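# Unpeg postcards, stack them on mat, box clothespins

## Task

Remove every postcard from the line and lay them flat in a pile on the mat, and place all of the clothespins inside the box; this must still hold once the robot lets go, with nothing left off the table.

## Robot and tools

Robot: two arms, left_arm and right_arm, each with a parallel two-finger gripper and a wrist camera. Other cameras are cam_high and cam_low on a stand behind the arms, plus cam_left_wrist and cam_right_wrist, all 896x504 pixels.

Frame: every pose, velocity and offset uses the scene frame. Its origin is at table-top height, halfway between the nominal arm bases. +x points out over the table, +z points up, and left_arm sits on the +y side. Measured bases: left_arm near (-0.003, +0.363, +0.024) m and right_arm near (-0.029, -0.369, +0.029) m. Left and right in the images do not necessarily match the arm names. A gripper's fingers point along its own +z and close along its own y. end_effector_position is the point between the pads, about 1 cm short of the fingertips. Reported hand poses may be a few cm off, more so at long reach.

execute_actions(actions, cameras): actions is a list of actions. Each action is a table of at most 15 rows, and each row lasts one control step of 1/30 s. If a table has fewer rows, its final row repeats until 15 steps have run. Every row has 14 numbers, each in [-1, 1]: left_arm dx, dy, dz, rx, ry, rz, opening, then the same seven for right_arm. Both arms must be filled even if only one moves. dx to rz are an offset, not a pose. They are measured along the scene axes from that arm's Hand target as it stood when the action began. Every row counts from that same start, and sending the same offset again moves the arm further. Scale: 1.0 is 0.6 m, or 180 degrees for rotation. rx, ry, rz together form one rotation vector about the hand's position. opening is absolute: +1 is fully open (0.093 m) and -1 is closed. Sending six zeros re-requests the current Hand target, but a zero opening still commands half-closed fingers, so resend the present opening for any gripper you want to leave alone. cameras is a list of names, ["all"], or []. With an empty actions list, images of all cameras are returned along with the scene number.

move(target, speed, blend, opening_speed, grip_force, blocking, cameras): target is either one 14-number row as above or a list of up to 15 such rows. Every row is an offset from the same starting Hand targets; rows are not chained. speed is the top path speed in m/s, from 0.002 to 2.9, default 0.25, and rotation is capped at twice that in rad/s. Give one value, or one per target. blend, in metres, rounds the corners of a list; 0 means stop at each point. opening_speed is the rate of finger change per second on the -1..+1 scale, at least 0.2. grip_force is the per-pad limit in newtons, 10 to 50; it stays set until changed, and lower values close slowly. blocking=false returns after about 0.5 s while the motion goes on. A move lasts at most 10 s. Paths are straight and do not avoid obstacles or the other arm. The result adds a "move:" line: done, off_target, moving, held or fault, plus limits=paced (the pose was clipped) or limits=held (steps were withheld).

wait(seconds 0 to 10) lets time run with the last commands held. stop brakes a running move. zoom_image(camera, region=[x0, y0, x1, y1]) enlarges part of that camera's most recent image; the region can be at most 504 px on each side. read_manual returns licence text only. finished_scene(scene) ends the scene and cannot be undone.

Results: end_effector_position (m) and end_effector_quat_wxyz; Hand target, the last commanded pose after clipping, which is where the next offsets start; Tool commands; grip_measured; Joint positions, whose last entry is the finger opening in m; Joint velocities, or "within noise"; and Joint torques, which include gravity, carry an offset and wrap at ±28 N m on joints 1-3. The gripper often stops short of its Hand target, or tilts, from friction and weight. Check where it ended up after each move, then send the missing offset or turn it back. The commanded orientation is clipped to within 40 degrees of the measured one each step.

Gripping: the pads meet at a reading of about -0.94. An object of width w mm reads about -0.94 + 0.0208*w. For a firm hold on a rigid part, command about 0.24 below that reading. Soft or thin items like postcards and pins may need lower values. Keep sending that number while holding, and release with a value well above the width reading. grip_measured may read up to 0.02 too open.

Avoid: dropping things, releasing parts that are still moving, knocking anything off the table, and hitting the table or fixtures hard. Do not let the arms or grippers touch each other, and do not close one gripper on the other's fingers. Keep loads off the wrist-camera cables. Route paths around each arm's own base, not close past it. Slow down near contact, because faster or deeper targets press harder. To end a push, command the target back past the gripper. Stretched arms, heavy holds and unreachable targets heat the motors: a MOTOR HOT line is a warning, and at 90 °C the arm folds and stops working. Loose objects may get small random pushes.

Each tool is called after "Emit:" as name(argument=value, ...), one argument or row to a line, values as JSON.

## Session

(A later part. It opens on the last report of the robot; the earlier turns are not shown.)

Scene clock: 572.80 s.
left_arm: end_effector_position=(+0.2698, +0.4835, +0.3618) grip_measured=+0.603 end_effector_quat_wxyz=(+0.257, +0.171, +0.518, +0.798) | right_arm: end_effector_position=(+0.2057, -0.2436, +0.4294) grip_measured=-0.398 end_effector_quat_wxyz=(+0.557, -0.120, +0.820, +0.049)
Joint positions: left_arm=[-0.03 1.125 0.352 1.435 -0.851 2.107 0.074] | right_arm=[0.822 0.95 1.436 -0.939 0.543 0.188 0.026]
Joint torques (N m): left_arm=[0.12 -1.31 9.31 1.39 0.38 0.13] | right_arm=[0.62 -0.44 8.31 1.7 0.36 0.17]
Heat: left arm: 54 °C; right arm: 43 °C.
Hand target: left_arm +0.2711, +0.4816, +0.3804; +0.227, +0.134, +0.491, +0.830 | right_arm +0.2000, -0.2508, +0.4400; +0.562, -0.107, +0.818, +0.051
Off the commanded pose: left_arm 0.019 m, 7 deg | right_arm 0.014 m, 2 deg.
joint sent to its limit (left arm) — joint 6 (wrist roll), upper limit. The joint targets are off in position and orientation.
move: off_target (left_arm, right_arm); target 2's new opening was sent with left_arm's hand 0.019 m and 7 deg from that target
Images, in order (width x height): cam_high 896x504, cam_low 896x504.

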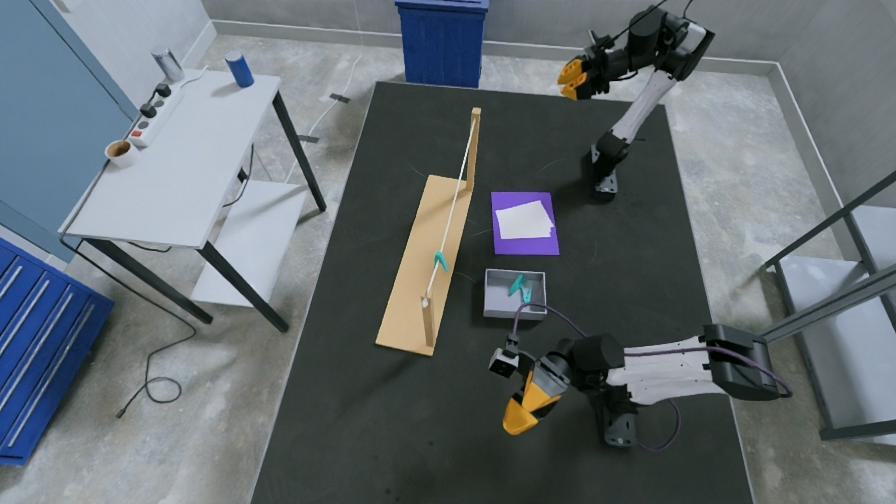

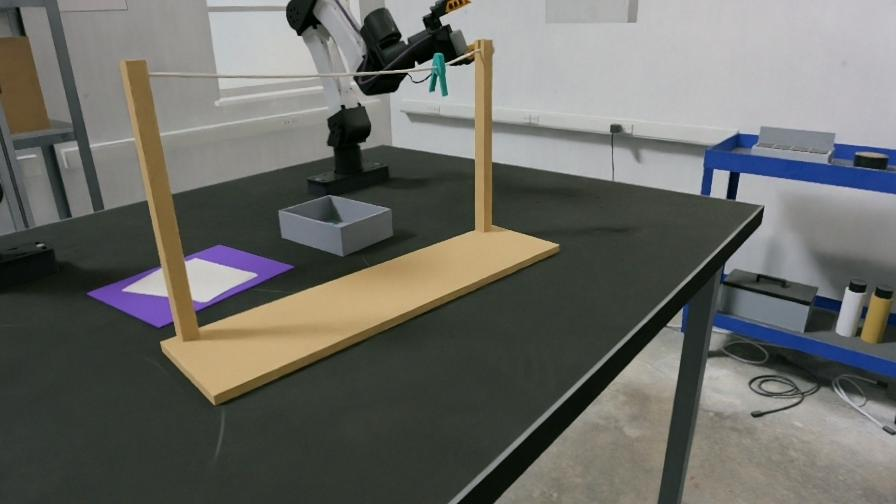

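Emit:
move(
  target=[
    [0,0,0,0,0,0,0.6,0.15,0.3,-0.15,0.0434,-0.0436,0.1427,0.4],
    [0,0,0,0,0,0,0.6,0.298,0.536,-0.25,0.0867,-0.0873,0.2854,0.4],
  ],
  blend=0.05,
  cameras=["cam_high","cam_low","cam_right_wrist"],
)

Emit:
zoom_image(
  camera="cam_low",
  region=[340, 0, 500, 130],
)

Emit:
zoom_image(
  camera="cam_high",
  region=[390, 200, 490, 330],
)

Scene clock: 576.37 s.
left_arm: end_effector_position=(+0.2698, +0.4835, +0.3618) grip_measured=+0.603 end_effector_quat_wxyz=(+0.257, +0.171, +0.518, +0.798) | right_arm: end_effector_position=(+0.3721, +0.0663, +0.2543) grip_measured=+0.398 end_effector_quat_wxyz=(+0.557, -0.380, +0.639, +0.370)
Joint positions: left_arm=[-0.03 1.125 0.352 1.435 -0.851 2.107 0.074] | right_arm=[0.712 2 1.344 0.541 -0.405 0.004 0.064]
Joint torques (N m): left_arm=[0.13 -1.31 9.29 1.39 0.36 0.13] | right_arm=[-0.29 -9.21 10.13 2.9 -0.21 0.01]
Heat: left arm: 53 °C; right arm: 44 °C.
Hand target: left_arm +0.2711, +0.4816, +0.3804; +0.227, +0.134, +0.491, +0.830 | right_arm +0.3788, +0.0708, +0.2900; +0.596, -0.380, +0.596, +0.380
Off the commanded pose: left_arm 0.019 m, 7 deg | right_arm 0.037 m, 7 deg.
joint sent to its limit (left arm) — joint 6 (wrist roll), upper limit. The joint targets are off in position and orientation.
move: off_target (left_arm, right_arm)
Images, in order (width x height): cam_high 896x504, cam_low 896x504, cam_right_wrist 896x504.

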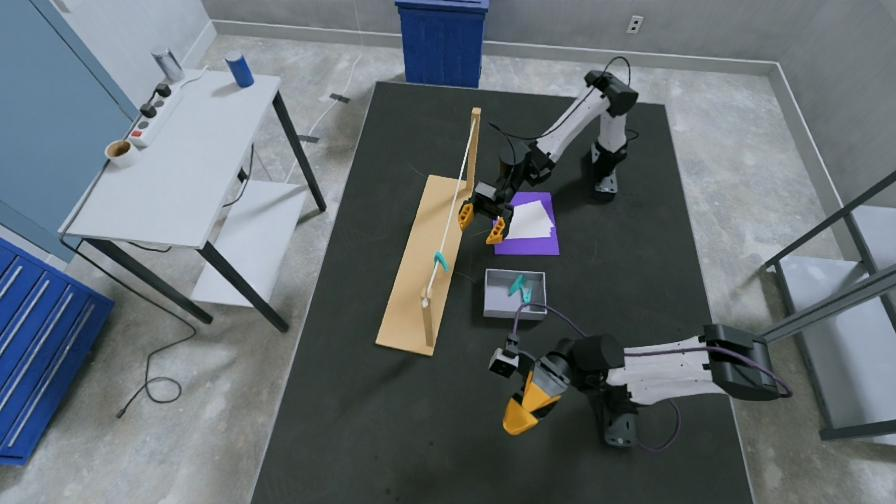

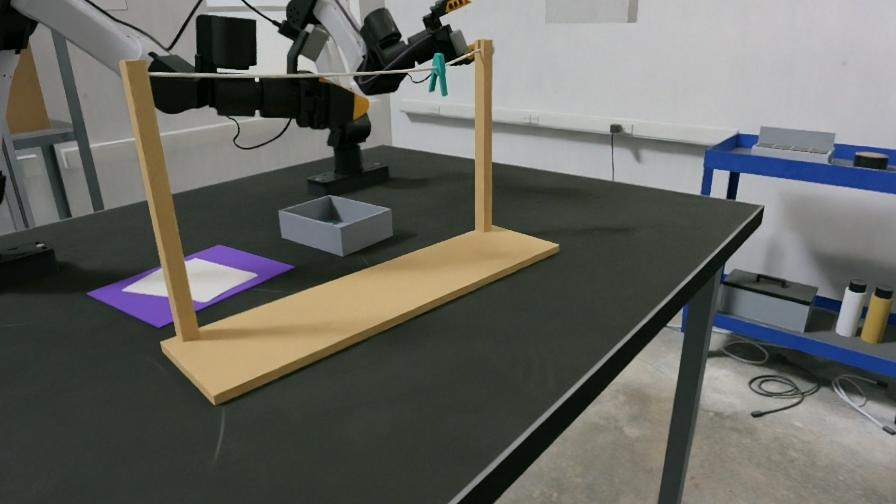

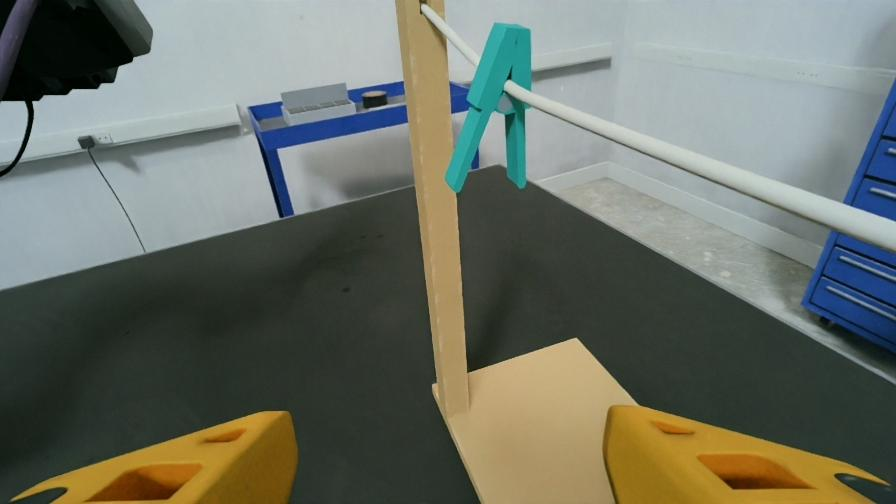

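Scaled by 3.150 from the camera's 896x504 image, which has a finer 1280x720 frame.

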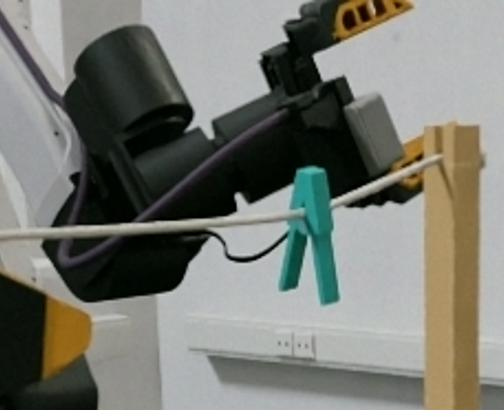

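Scaled by 3.877 from the camera's 896x504 image, which has a finer 1280x720 frame.

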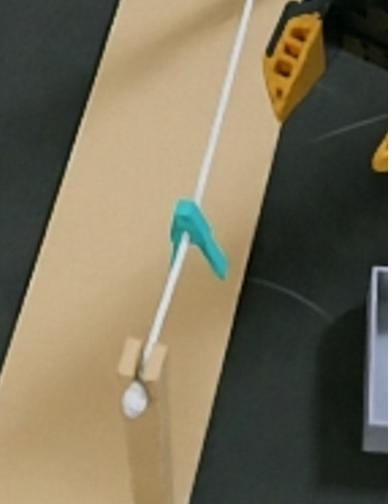

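Emit:
move(
  target=[0,0,0,0,0,0,0.6,0.072,0.078,0.03,0.03,-0.0146,0,0.4],
  speed=0.12,
  cameras=["cam_low","cam_right_wrist"],
)

Emit:
zoom_image(
  camera="cam_low",
  region=[340, 0, 500, 130],
)

Scene clock: 578.40 s.
left_arm: end_effector_position=(+0.2698, +0.4835, +0.3618) grip_measured=+0.603 end_effector_quat_wxyz=(+0.257, +0.171, +0.518, +0.798) | right_arm: end_effector_position=(+0.4207, +0.1122, +0.2735) grip_measured=+0.398 end_effector_quat_wxyz=(+0.594, -0.369, +0.599, +0.390)
Joint positions: left_arm=[-0.03 1.125 0.352 1.435 -0.851 2.107 0.074] | right_arm=[0.714 2.254 1.704 0.561 -0.417 0.033 0.064]
Joint torques (N m): left_arm=[0.14 -1.25 9.36 1.39 0.39 0.14] | right_arm=[0.59 -11.3 10.47 2.72 -0.01 0.16]
Heat: left arm: 53 °C; right arm: 44 °C.
Hand target: left_arm +0.2711, +0.4816, +0.3804; +0.227, +0.134, +0.491, +0.830 | right_arm +0.4220, +0.1176, +0.3080; +0.627, -0.360, +0.564, +0.399
Off the commanded pose: left_arm 0.019 m, 7 deg | right_arm 0.035 m, 6 deg.
joint sent to its limit (left arm) — joint 6 (wrist roll), upper limit. The joint targets are off in position and orientation.
move: off_target (left_arm, right_arm)
Images, in order (width x height): cam_low 896x504, cam_right_wrist 896x504.

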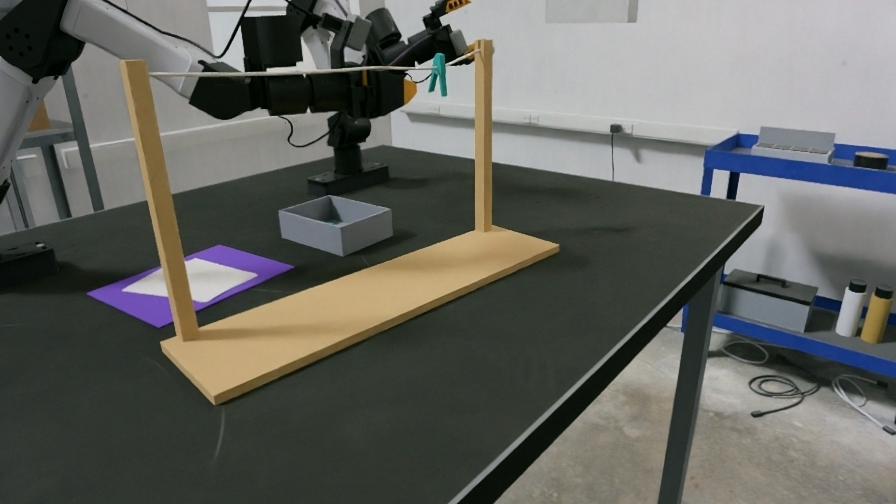

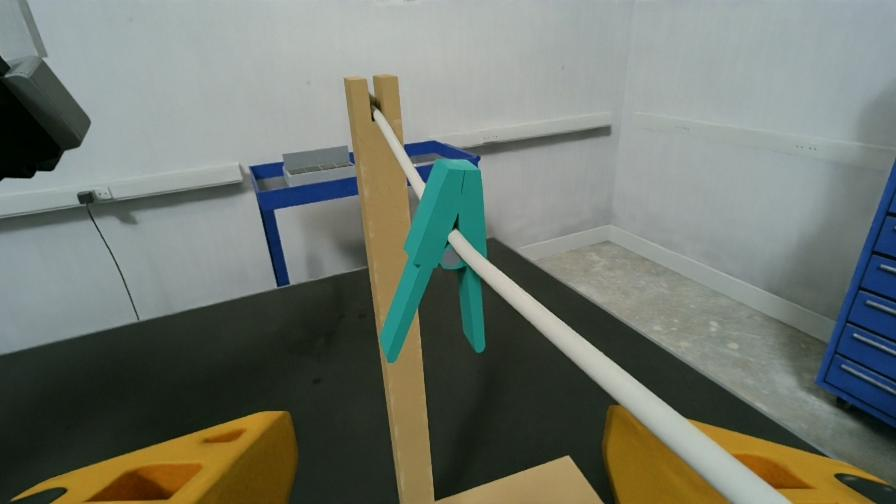

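Scaled by 3.150 from the camera's 896x504 image, which has a finer 1280x720 frame.

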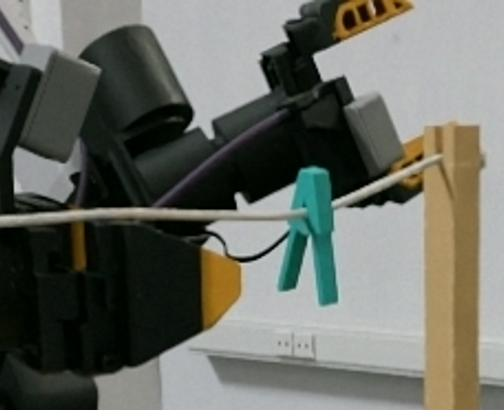

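Emit:
move(
  target=[
    [0,0,0,0,0,0,0.6,0,0,-0.026,0,0,-0.028,0.45],
    [0,0,0,0,0,0,0.6,0.016,0.06,-0.026,0,0,-0.028,0.45],
  ],
  speed=0.1,
  cameras=["cam_low","cam_right_wrist"],
)

Emit:
zoom_image(
  camera="cam_low",
  region=[340, 0, 500, 130],
)

Scene clock: 581.63 s.
left_arm: end_effector_position=(+0.2698, +0.4835, +0.3618) grip_measured=+0.603 end_effector_quat_wxyz=(+0.257, +0.171, +0.518, +0.798) | right_arm: end_effector_position=(+0.4238, +0.1552, +0.2749) grip_measured=+0.448 end_effector_quat_wxyz=(+0.630, -0.344, +0.584, +0.379)
Joint positions: left_arm=[-0.03 1.125 0.352 1.435 -0.851 2.107 0.074] | right_arm=[0.789 2.39 1.878 0.596 -0.282 0.033 0.067]
Joint torques (N m): left_arm=[0.13 -1.28 9.31 1.39 0.36 0.14] | right_arm=[0.27 -12.34 10.35 1.95 0.19 -0.01]
Heat: left arm: 52 °C; right arm: 44 °C.
Hand target: left_arm +0.2711, +0.4816, +0.3804; +0.227, +0.134, +0.491, +0.830 | right_arm +0.4316, +0.1536, +0.2924; +0.644, -0.335, +0.579, +0.371
Off the commanded pose: left_arm 0.019 m, 7 deg | right_arm 0.019 m, 2 deg.
joint sent to its limit (left arm) — joint 6 (wrist roll), upper limit. The joint targets are off in position and orientation.
move: off_target (left_arm, right_arm)
Images, in order (width x height): cam_low 896x504, cam_right_wrist 896x504.

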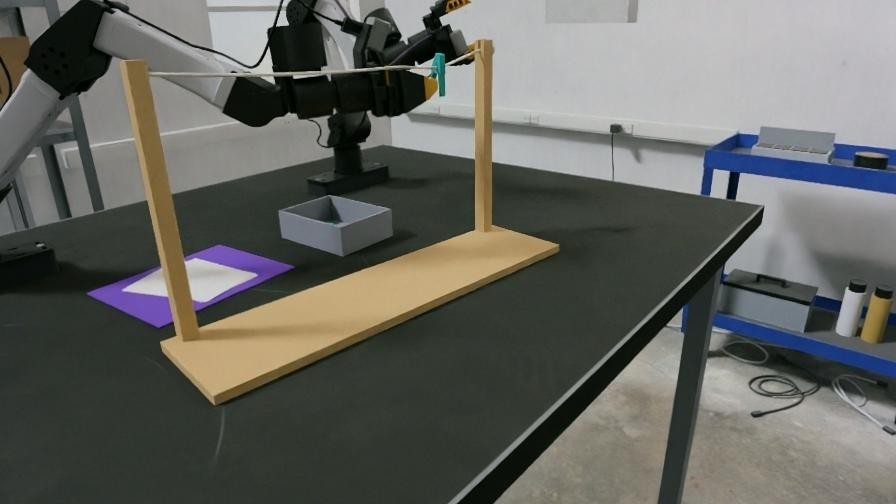

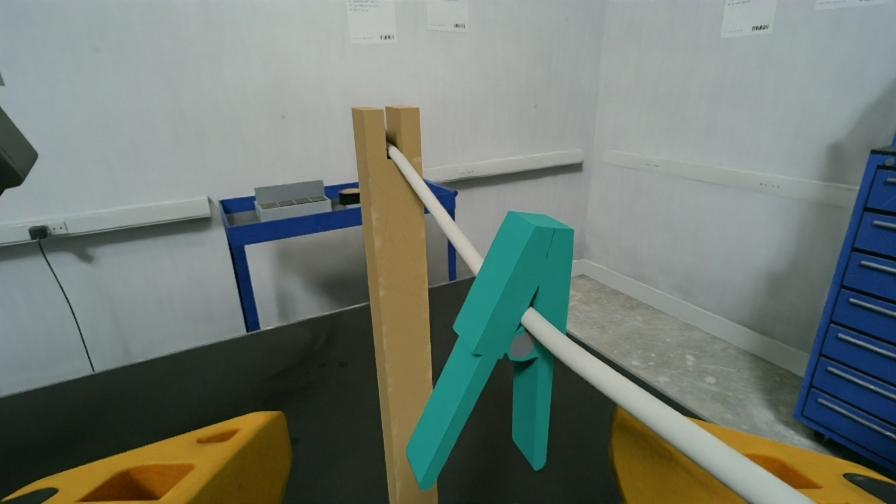

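Scaled by 3.150 from the camera's 896x504 image, which has a finer 1280x720 frame.

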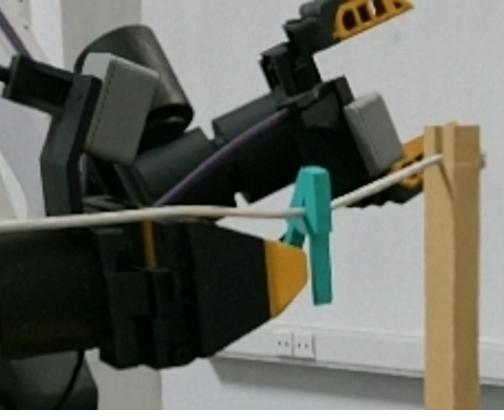

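Emit:
move(
  target=[0,0,0,0,0,0,0.6,0,0,-0.03,0,0,0,0.45],
  speed=0.1,
  cameras=["cam_right_wrist"],
)

Scene clock: 582.93 s.
left_arm: end_effector_position=(+0.2698, +0.4835, +0.3618) grip_measured=+0.603 end_effector_quat_wxyz=(+0.257, +0.171, +0.518, +0.798) | right_arm: end_effector_position=(+0.4259, +0.1573, +0.2584) grip_measured=+0.448 end_effector_quat_wxyz=(+0.622, -0.346, +0.593, +0.377)
Joint positions: left_arm=[-0.03 1.125 0.352 1.435 -0.851 2.107 0.074] | right_arm=[0.789 2.415 1.878 0.596 -0.282 0.033 0.067]
Joint torques (N m): left_arm=[0.1 -1.25 9.35 1.38 0.37 0.13] | right_arm=[0.25 -12.64 7.46 2.5 0.18 -0.01]
Heat: left arm: 52 °C; right arm: 44 °C.
Hand target: left_arm +0.2711, +0.4816, +0.3804; +0.227, +0.134, +0.491, +0.830 | right_arm +0.4316, +0.1536, +0.2744; +0.644, -0.335, +0.579, +0.371
Off the commanded pose: left_arm 0.019 m, 7 deg | right_arm 0.017 m, 3 deg.
joint sent to its limit (left arm) — joint 6 (wrist roll), upper limit. The joint targets are off in position and orientation.
move: off_target (left_arm, right_arm)
Images, in order (width x height): cam_right_wrist 896x504.

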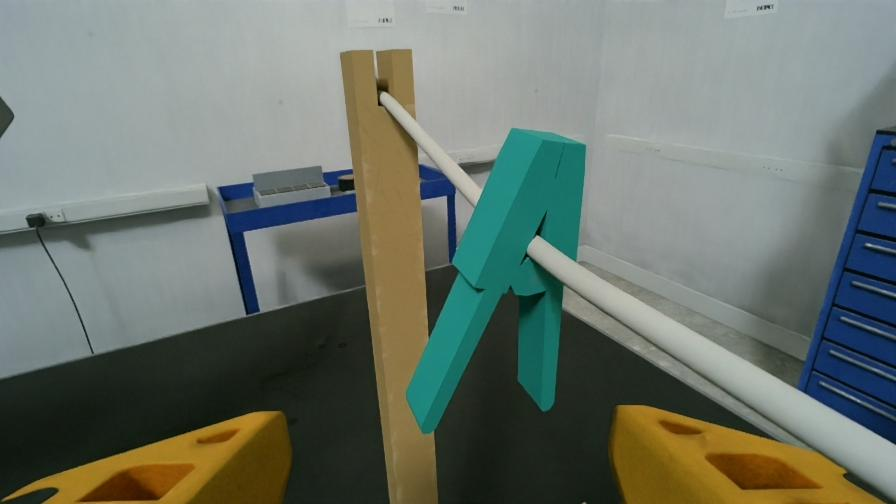

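Emit:
move(
  target=[0,0,0,0,0,0,0.6,0.018,0.032,0,0,0,0,0.45],
  speed=0.1,
  cameras=["cam_right_wrist","cam_low"],
)

Emit:
zoom_image(
  camera="cam_low",
  region=[340, 0, 500, 130],
)

Scene clock: 584.53 s.
left_arm: end_effector_position=(+0.2698, +0.4835, +0.3618) grip_measured=+0.603 end_effector_quat_wxyz=(+0.257, +0.171, +0.518, +0.798) | right_arm: end_effector_position=(+0.4404, +0.1695, +0.2602) grip_measured=+0.448 end_effector_quat_wxyz=(+0.637, -0.339, +0.581, +0.377)
Joint positions: left_arm=[-0.03 1.125 0.352 1.435 -0.851 2.107 0.074] | right_arm=[0.789 2.51 2.022 0.587 -0.272 0.033 0.067]
Joint torques (N m): left_arm=[0.12 -1.26 9.33 1.38 0.38 0.13] | right_arm=[0.61 -12.92 10.47 1.8 0.2 -0.02]
Heat: left arm: 51 °C; right arm: 45 °C.
Hand target: left_arm +0.2711, +0.4816, +0.3804; +0.227, +0.134, +0.491, +0.830 | right_arm +0.4424, +0.1728, +0.2744; +0.644, -0.335, +0.579, +0.371
Off the commanded pose: left_arm 0.019 m, 7 deg | right_arm 0.015 m, 1 deg.
joint sent to its limit (left arm) — joint 6 (wrist roll), upper limit. The joint targets are off in position and orientation.
move: off_target (left_arm, right_arm)
Images, in order (width x height): cam_low 896x504, cam_right_wrist 896x504.

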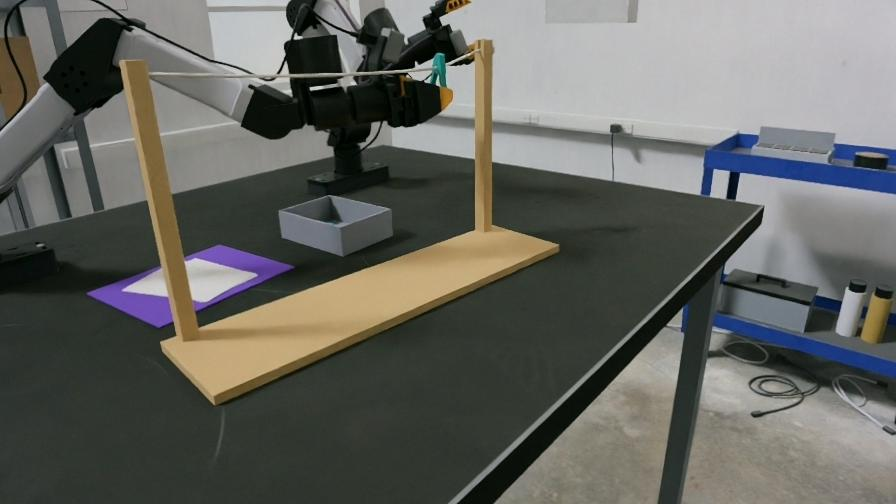

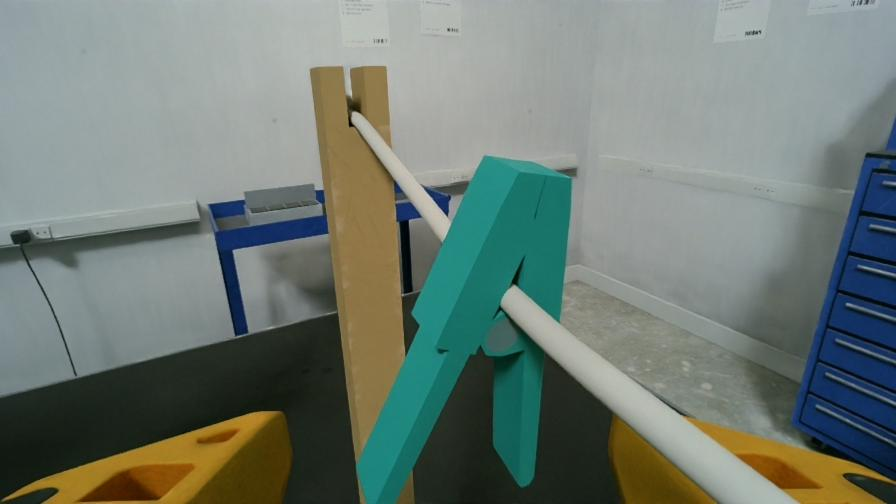

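Scaled by 3.150 from the camera's 896x504 image, which has a finer 1280x720 frame.

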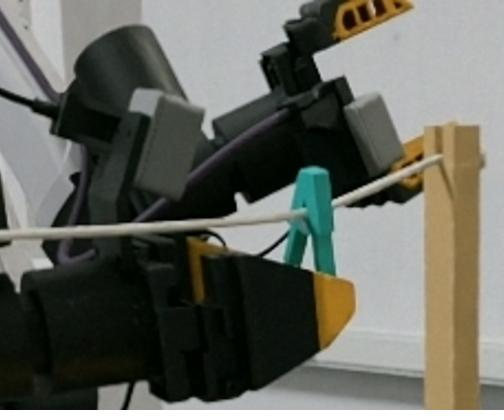

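Emit:
move(
  target=[0,0,0,0,0,0,0.6,0,0,0,0,0,0,-0.35],
  opening_speed=0.5,
  cameras=["cam_right_wrist","cam_low"],
)

Emit:
zoom_image(
  camera="cam_low",
  region=[340, 0, 500, 130],
)

Scene clock: 586.80 s.
left_arm: end_effector_position=(+0.2698, +0.4835, +0.3618) grip_measured=+0.603 end_effector_quat_wxyz=(+0.257, +0.171, +0.518, +0.798) | right_arm: end_effector_position=(+0.4404, +0.1695, +0.2602) grip_measured=-0.344 end_effector_quat_wxyz=(+0.637, -0.339, +0.581, +0.377)
Joint positions: left_arm=[-0.03 1.125 0.352 1.435 -0.851 2.107 0.074] | right_arm=[0.789 2.51 2.022 0.587 -0.272 0.033 0.029]
Joint torques (N m): left_arm=[0.12 -1.28 9.31 1.39 0.37 0.12] | right_arm=[0.64 -12.94 10.5 1.79 0.2 -0.02]
Heat: left arm: 51 °C; right arm: 45 °C.
Hand target: left_arm +0.2711, +0.4816, +0.3804; +0.227, +0.134, +0.491, +0.830 | right_arm +0.4424, +0.1728, +0.2744; +0.644, -0.335, +0.579, +0.371
Off the commanded pose: left_arm 0.019 m, 7 deg | right_arm 0.015 m, 1 deg.
joint sent to its limit (left arm) — joint 6 (wrist roll), upper limit. The joint targets are off in position and orientation.
move: off_target (left_arm, right_arm)
Images, in order (width x height): cam_low 896x504, cam_right_wrist 896x504.

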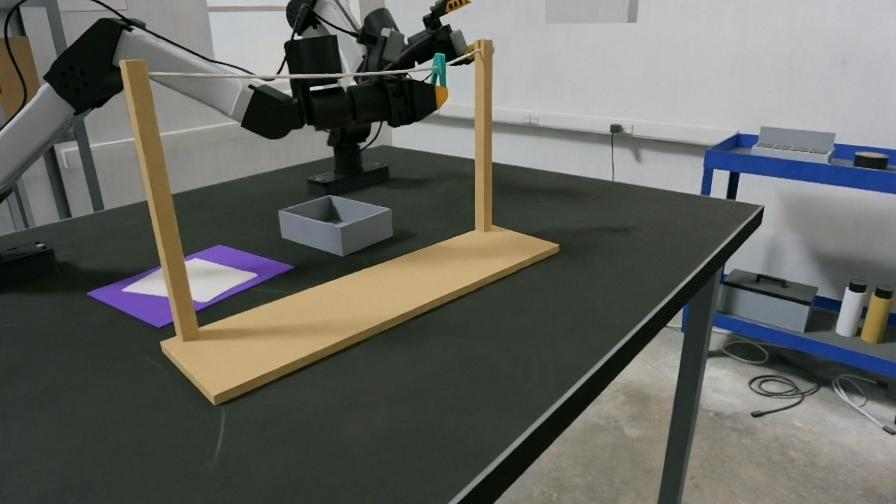

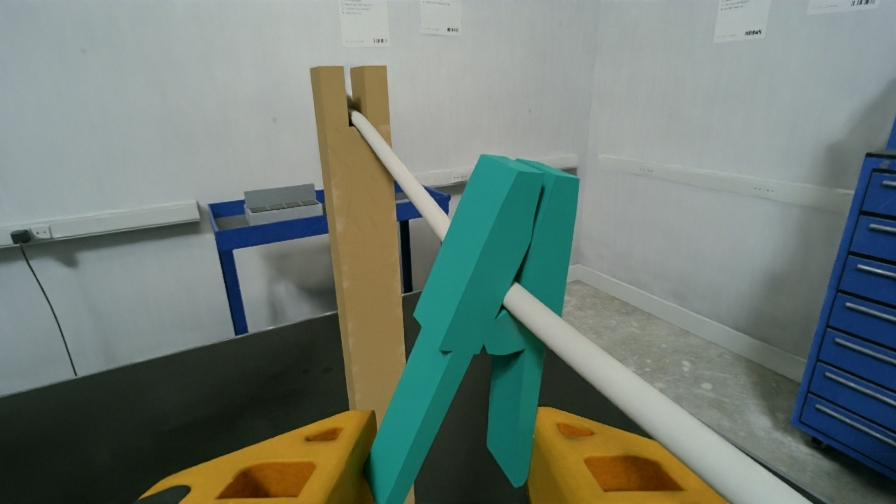

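Scaled by 3.150 from the camera's 896x504 image, which has a finer 1280x720 frame.

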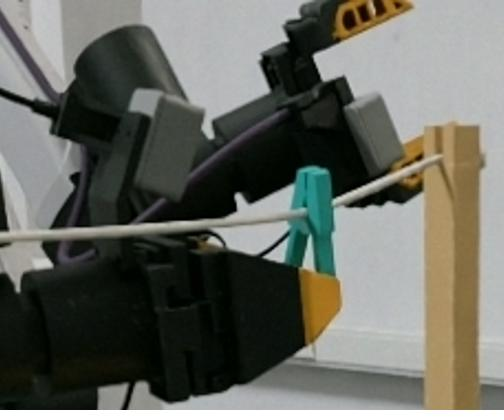

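Jaws already opening. Squeeze fully.

Emit:
move(
  target=[0,0,0,0,0,0,0.6,0,0,0,0,0,0,-0.75],
  opening_speed=0.5,
  cameras=["cam_right_wrist","cam_low"],
)

Emit:
zoom_image(
  camera="cam_low",
  region=[340, 0, 500, 130],
)

Scene clock: 588.73 s.
left_arm: end_effector_position=(+0.2698, +0.4835, +0.3618) grip_measured=+0.603 end_effector_quat_wxyz=(+0.257, +0.171, +0.518, +0.798) | right_arm: end_effector_position=(+0.4404, +0.1695, +0.2599) grip_measured=-0.745 end_effector_quat_wxyz=(+0.636, -0.339, +0.581, +0.377)
Joint positions: left_arm=[-0.03 1.125 0.352 1.435 -0.851 2.107 0.074] | right_arm=[0.789 2.51 2.022 0.586 -0.272 0.033 0.009]
Joint torques (N m): left_arm=[0.13 -1.33 9.31 1.38 0.39 0.13] | right_arm=[0.65 -12.98 10.47 1.8 0.17 -0.02]
Heat: left arm: 51 °C; right arm: 45 °C.
Hand target: left_arm +0.2711, +0.4816, +0.3804; +0.227, +0.134, +0.491, +0.830 | right_arm +0.4424, +0.1728, +0.2744; +0.644, -0.335, +0.579, +0.371
Off the commanded pose: left_arm 0.019 m, 7 deg | right_arm 0.015 m, 1 deg.
joint sent to its limit (left arm) — joint 6 (wrist roll), upper limit. The joint targets are off in position and orientation.
move: off_target (left_arm, right_arm)
Images, in order (width x height): cam_low 896x504, cam_right_wrist 896x504.

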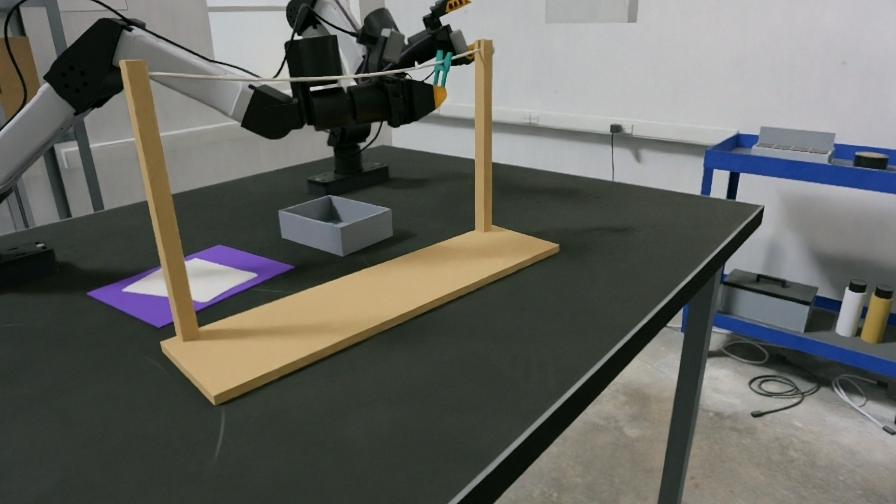

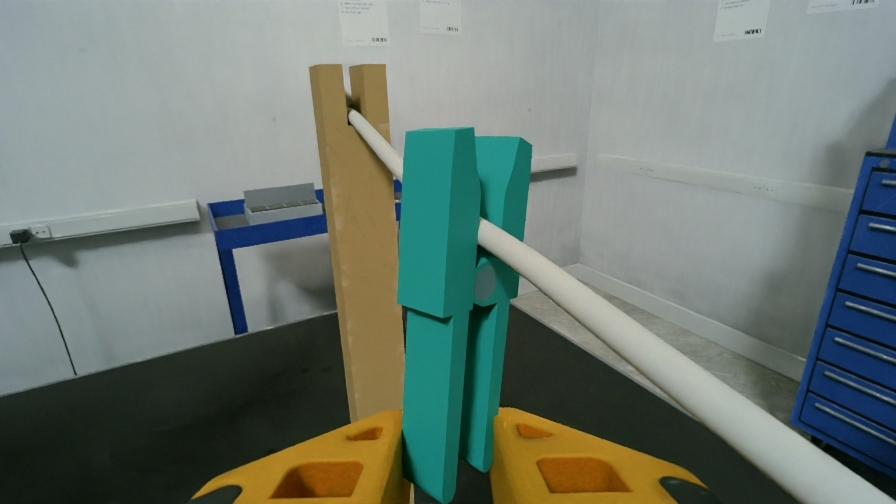

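Scaled by 3.150 from the camera's 896x504 image, which has a finer 1280x720 frame.

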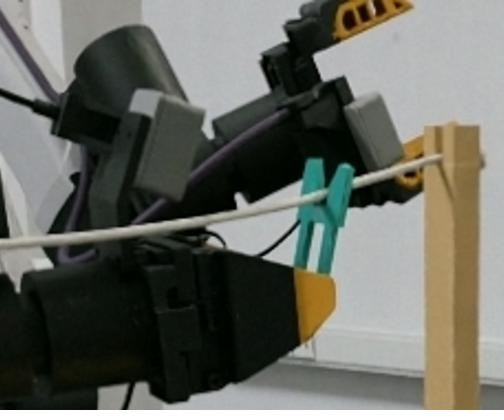

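Emit:
move(
  target=[0,0,0,0,0,0,0.6,0,0,-0.1,0,0,0,-0.76],
  speed=0.08,
  cameras=["cam_right_wrist","cam_low"],
)

Emit:
zoom_image(
  camera="cam_low",
  region=[340, 0, 500, 130],
)

Scene clock: 590.63 s.
left_arm: end_effector_position=(+0.2698, +0.4835, +0.3618) grip_measured=+0.603 end_effector_quat_wxyz=(+0.257, +0.171, +0.518, +0.798) | right_arm: end_effector_position=(+0.4435, +0.1727, +0.1956) grip_measured=-0.760 end_effector_quat_wxyz=(+0.614, -0.345, +0.605, +0.371)
Joint positions: left_arm=[-0.03 1.125 0.352 1.435 -0.851 2.107 0.074] | right_arm=[0.789 2.597 1.987 0.642 -0.272 0.033 0.009]
Joint torques (N m): left_arm=[0.14 -1.26 9.32 1.39 0.37 0.12] | right_arm=[0.61 -13.63 5.82 2.94 0.16 -0.01]
Heat: left arm: 50 °C; right arm: 45 °C.
Hand target: left_arm +0.2711, +0.4816, +0.3804; +0.227, +0.134, +0.491, +0.830 | right_arm +0.4424, +0.1728, +0.2144; +0.644, -0.335, +0.579, +0.371
Off the commanded pose: left_arm 0.019 m, 7 deg | right_arm 0.019 m, 5 deg.
joint sent to its limit (left arm) — joint 6 (wrist roll), upper limit. The joint targets are off in position and orientation.
move: off_target (left_arm, right_arm)
Images, in order (width x height): cam_low 896x504, cam_right_wrist 896x504.

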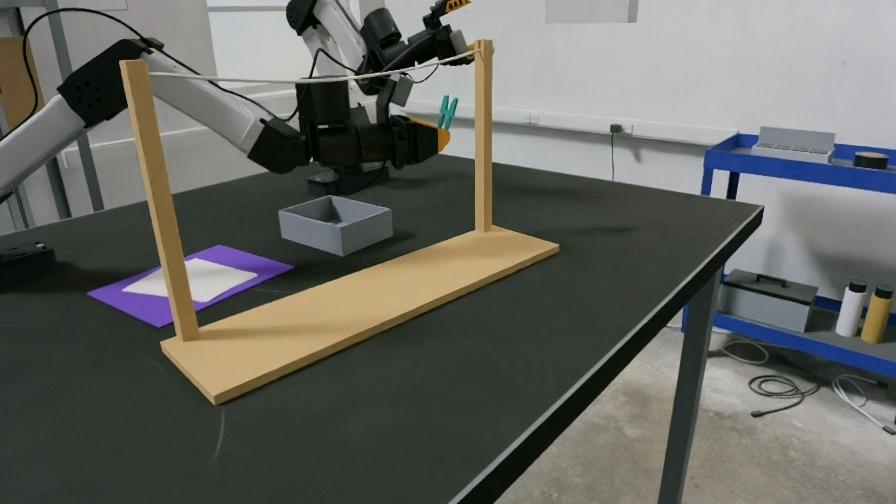

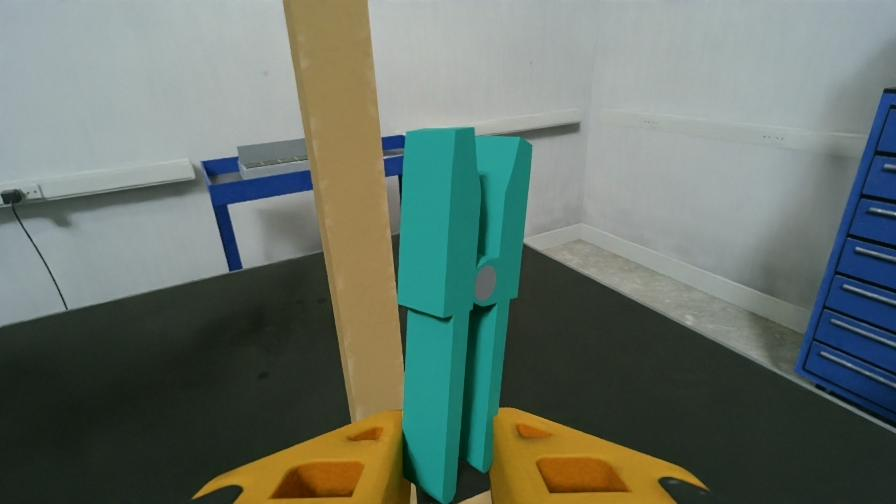

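Scaled by 3.150 from the camera's 896x504 image, which has a finer 1280x720 frame.

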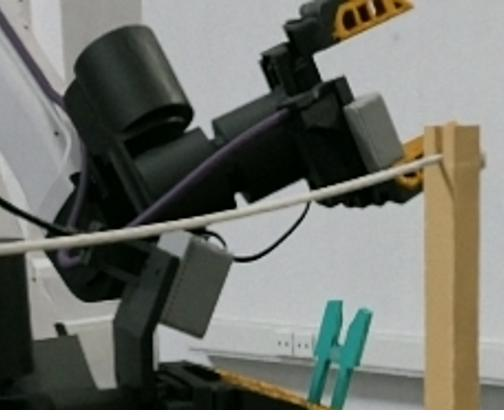

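Emit:
move(
  target=[
    [0,0,0,0,0,0,0.6,-0.217,-0.13,0.03,-0.06,0.035,0,-0.76],
    [0,0,0,0,0,0,0.6,-0.321,-0.146,-0.03,-0.389,0.2255,0,-0.76],
  ],
  speed=0.2,
  blend=0.03,
  cameras=["cam_right_wrist","cam_low","cam_high"],
)

Scene clock: 596.27 s.
left_arm: end_effector_position=(+0.2698, +0.4835, +0.3618) grip_measured=+0.603 end_effector_quat_wxyz=(+0.257, +0.171, +0.518, +0.798) | right_arm: end_effector_position=(+0.2487, +0.0864, +0.1864) grip_measured=-0.754 end_effector_quat_wxyz=(+0.136, -0.499, +0.852, +0.083)
Joint positions: left_arm=[-0.03 1.125 0.352 1.435 -0.851 2.107 0.074] | right_arm=[1.016 2.545 2.826 -1.533 -0.018 -0.039 0.009]
Joint torques (N m): left_arm=[0.16 -1.31 9.36 1.38 0.36 0.14] | right_arm=[0.65 -11.64 8.34 0.87 0.15 0.16]
Heat: left arm: 50 °C; right arm: 45 °C.
Hand target: left_arm +0.2711, +0.4816, +0.3804; +0.227, +0.134, +0.491, +0.830 | right_arm +0.2498, +0.0852, +0.1964; +0.113, -0.496, +0.858, +0.066
Off the commanded pose: left_arm 0.019 m, 7 deg | right_arm 0.010 m, 3 deg.
elbow stopped short (right arm): the move would have taken joint 3 (elbow) straighter than the controller allows.
joint sent to its limit (left arm) — joint 6 (wrist roll), upper limit. The joint targets are off in position and orientation.
move: off_target (left_arm, right_arm)
Images, in order (width x height): cam_high 896x504, cam_low 896x504, cam_right_wrist 896x504.

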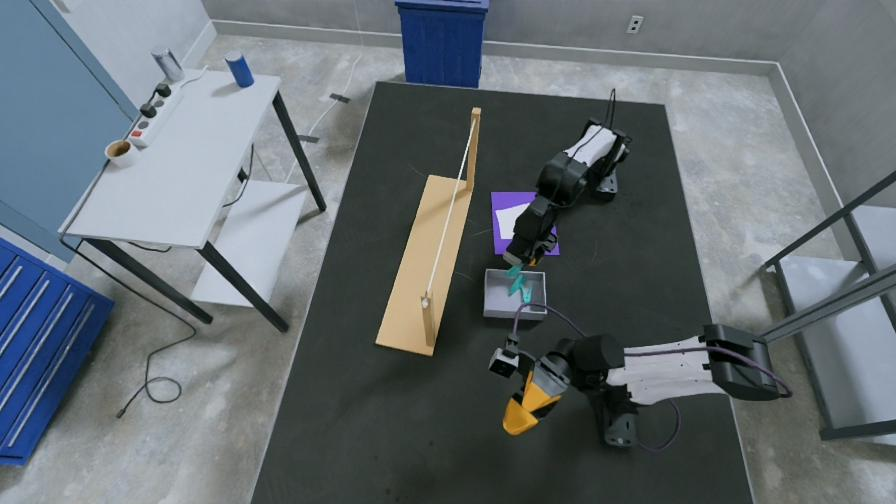

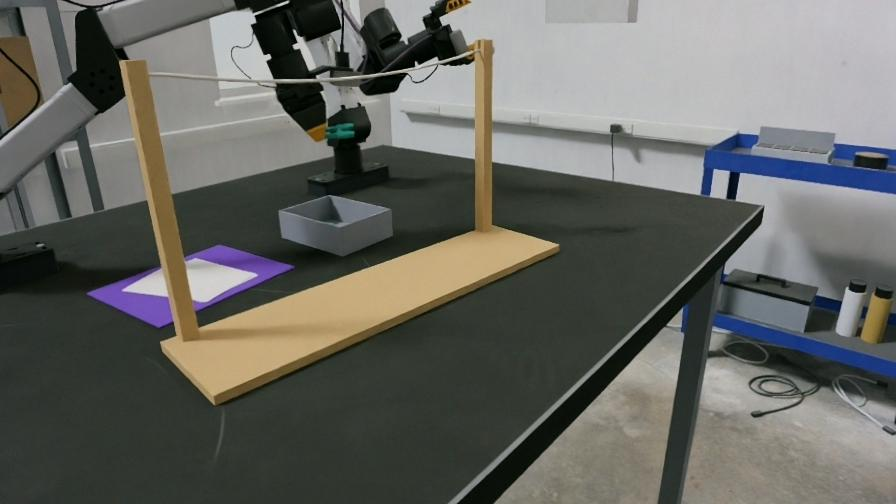

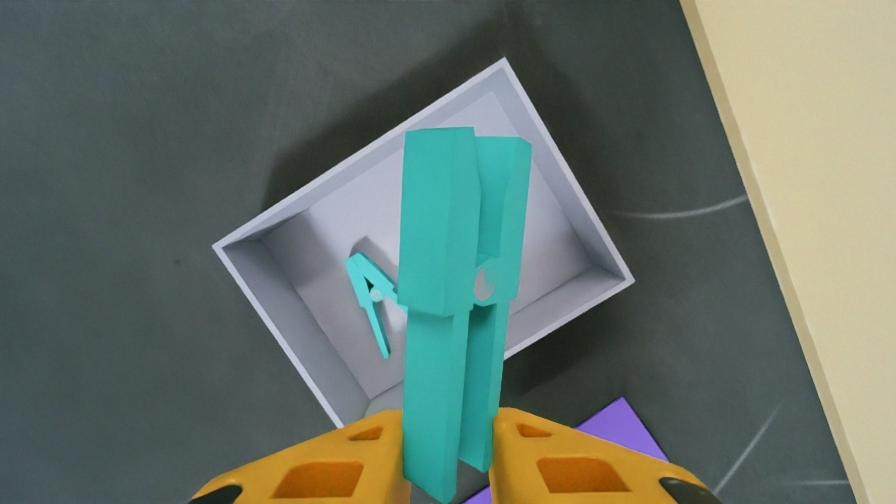

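Emit:
move(
  target=[
    [0,0,0,0,0,0,0.6,0.05,0.022,0,0,0,0,-0.76],
    [0,0,0,0,0,0,0.6,0.05,0.022,-0.14,0,0,0,-0.76],
  ],
  speed=0.12,
  cameras=["cam_right_wrist","cam_low","cam_high"],
)

Emit:
zoom_image(
  camera="cam_high",
  region=[450, 200, 600, 340],
)

Scene clock: 599.17 s.
left_arm: end_effector_position=(+0.2698, +0.4835, +0.3618) grip_measured=+0.603 end_effector_quat_wxyz=(+0.257, +0.171, +0.518, +0.798) | right_arm: end_effector_position=(+0.2737, +0.0856, +0.0943) grip_measured=-0.753 end_effector_quat_wxyz=(+0.081, -0.487, +0.868, +0.051)
Joint positions: left_arm=[-0.03 1.125 0.352 1.435 -0.851 2.107 0.074] | right_arm=[0.976 2.729 2.827 -1.478 -0.018 -0.042 0.009]
Joint torques (N m): left_arm=[0.14 -1.31 9.32 1.39 0.38 0.12] | right_arm=[0.18 -13.46 8.5 1.16 0.06 -0.13]
Heat: left arm: 49 °C; right arm: 46 °C.
Hand target: left_arm +0.2711, +0.4816, +0.3804; +0.227, +0.134, +0.491, +0.830 | right_arm +0.2798, +0.0984, +0.1124; +0.113, -0.496, +0.858, +0.066
Off the commanded pose: left_arm 0.019 m, 7 deg | right_arm 0.023 m, 4 deg.
elbow stopped short (right arm): the move would have taken joint 3 (elbow) straighter than the controller allows.
joint sent to its limit (left arm) — joint 6 (wrist roll), upper limit. The joint targets are off in position and orientation.
move: off_target (left_arm, right_arm)
Images, in order (width x height): cam_high 896x504, cam_low 896x504, cam_right_wrist 896x504.

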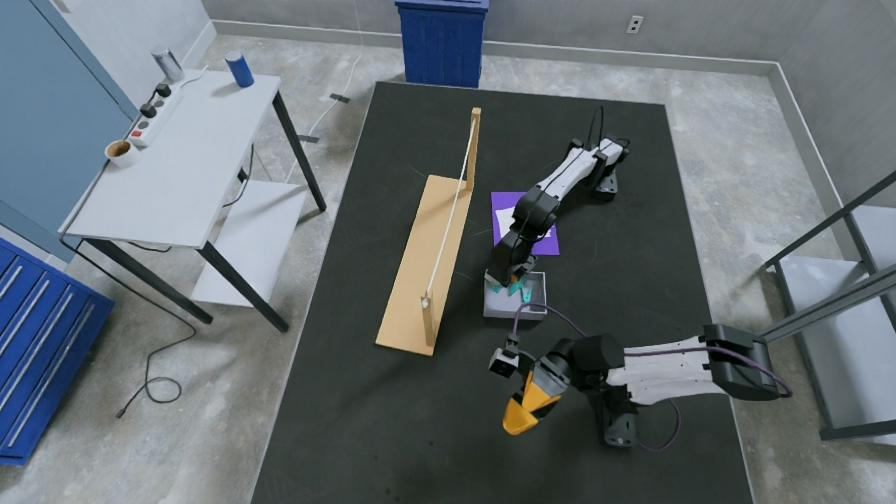

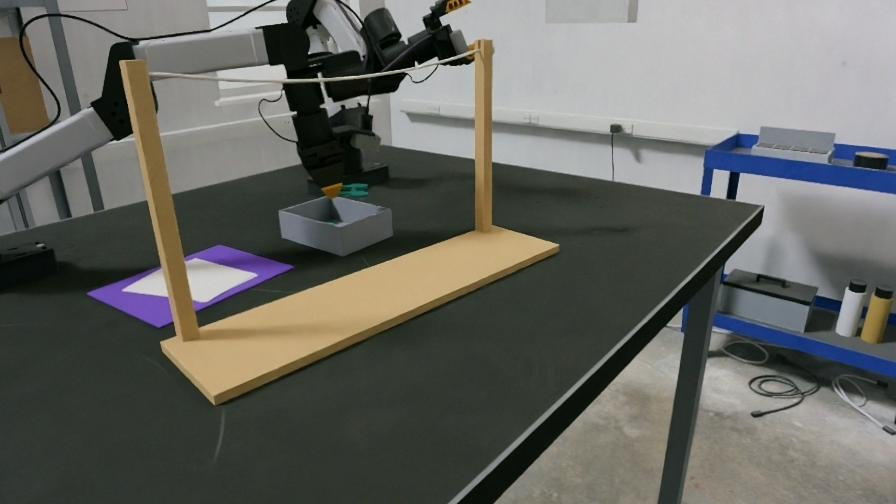

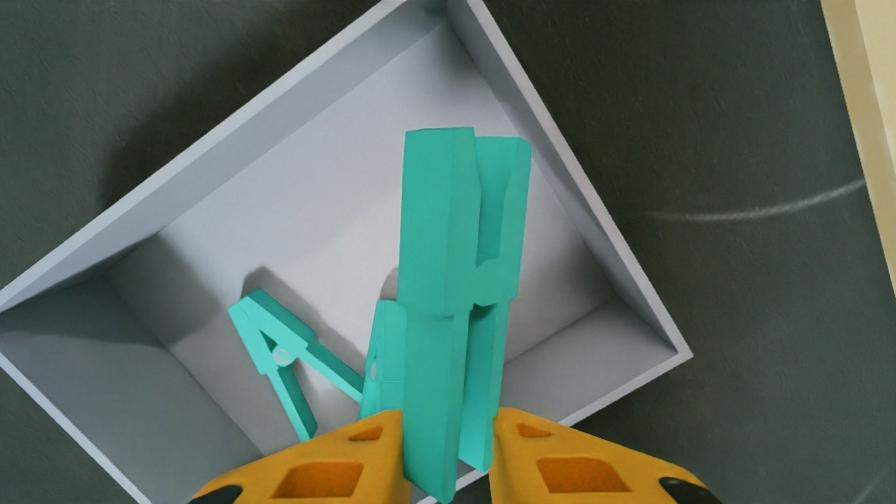

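Scaled by 3.360 from the camera's 896x504 image, which has a finer 1280x720 frame.

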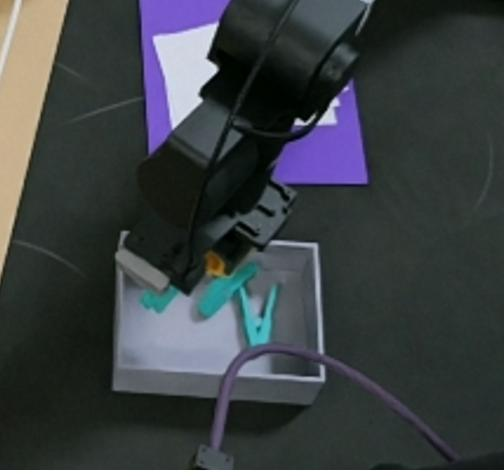

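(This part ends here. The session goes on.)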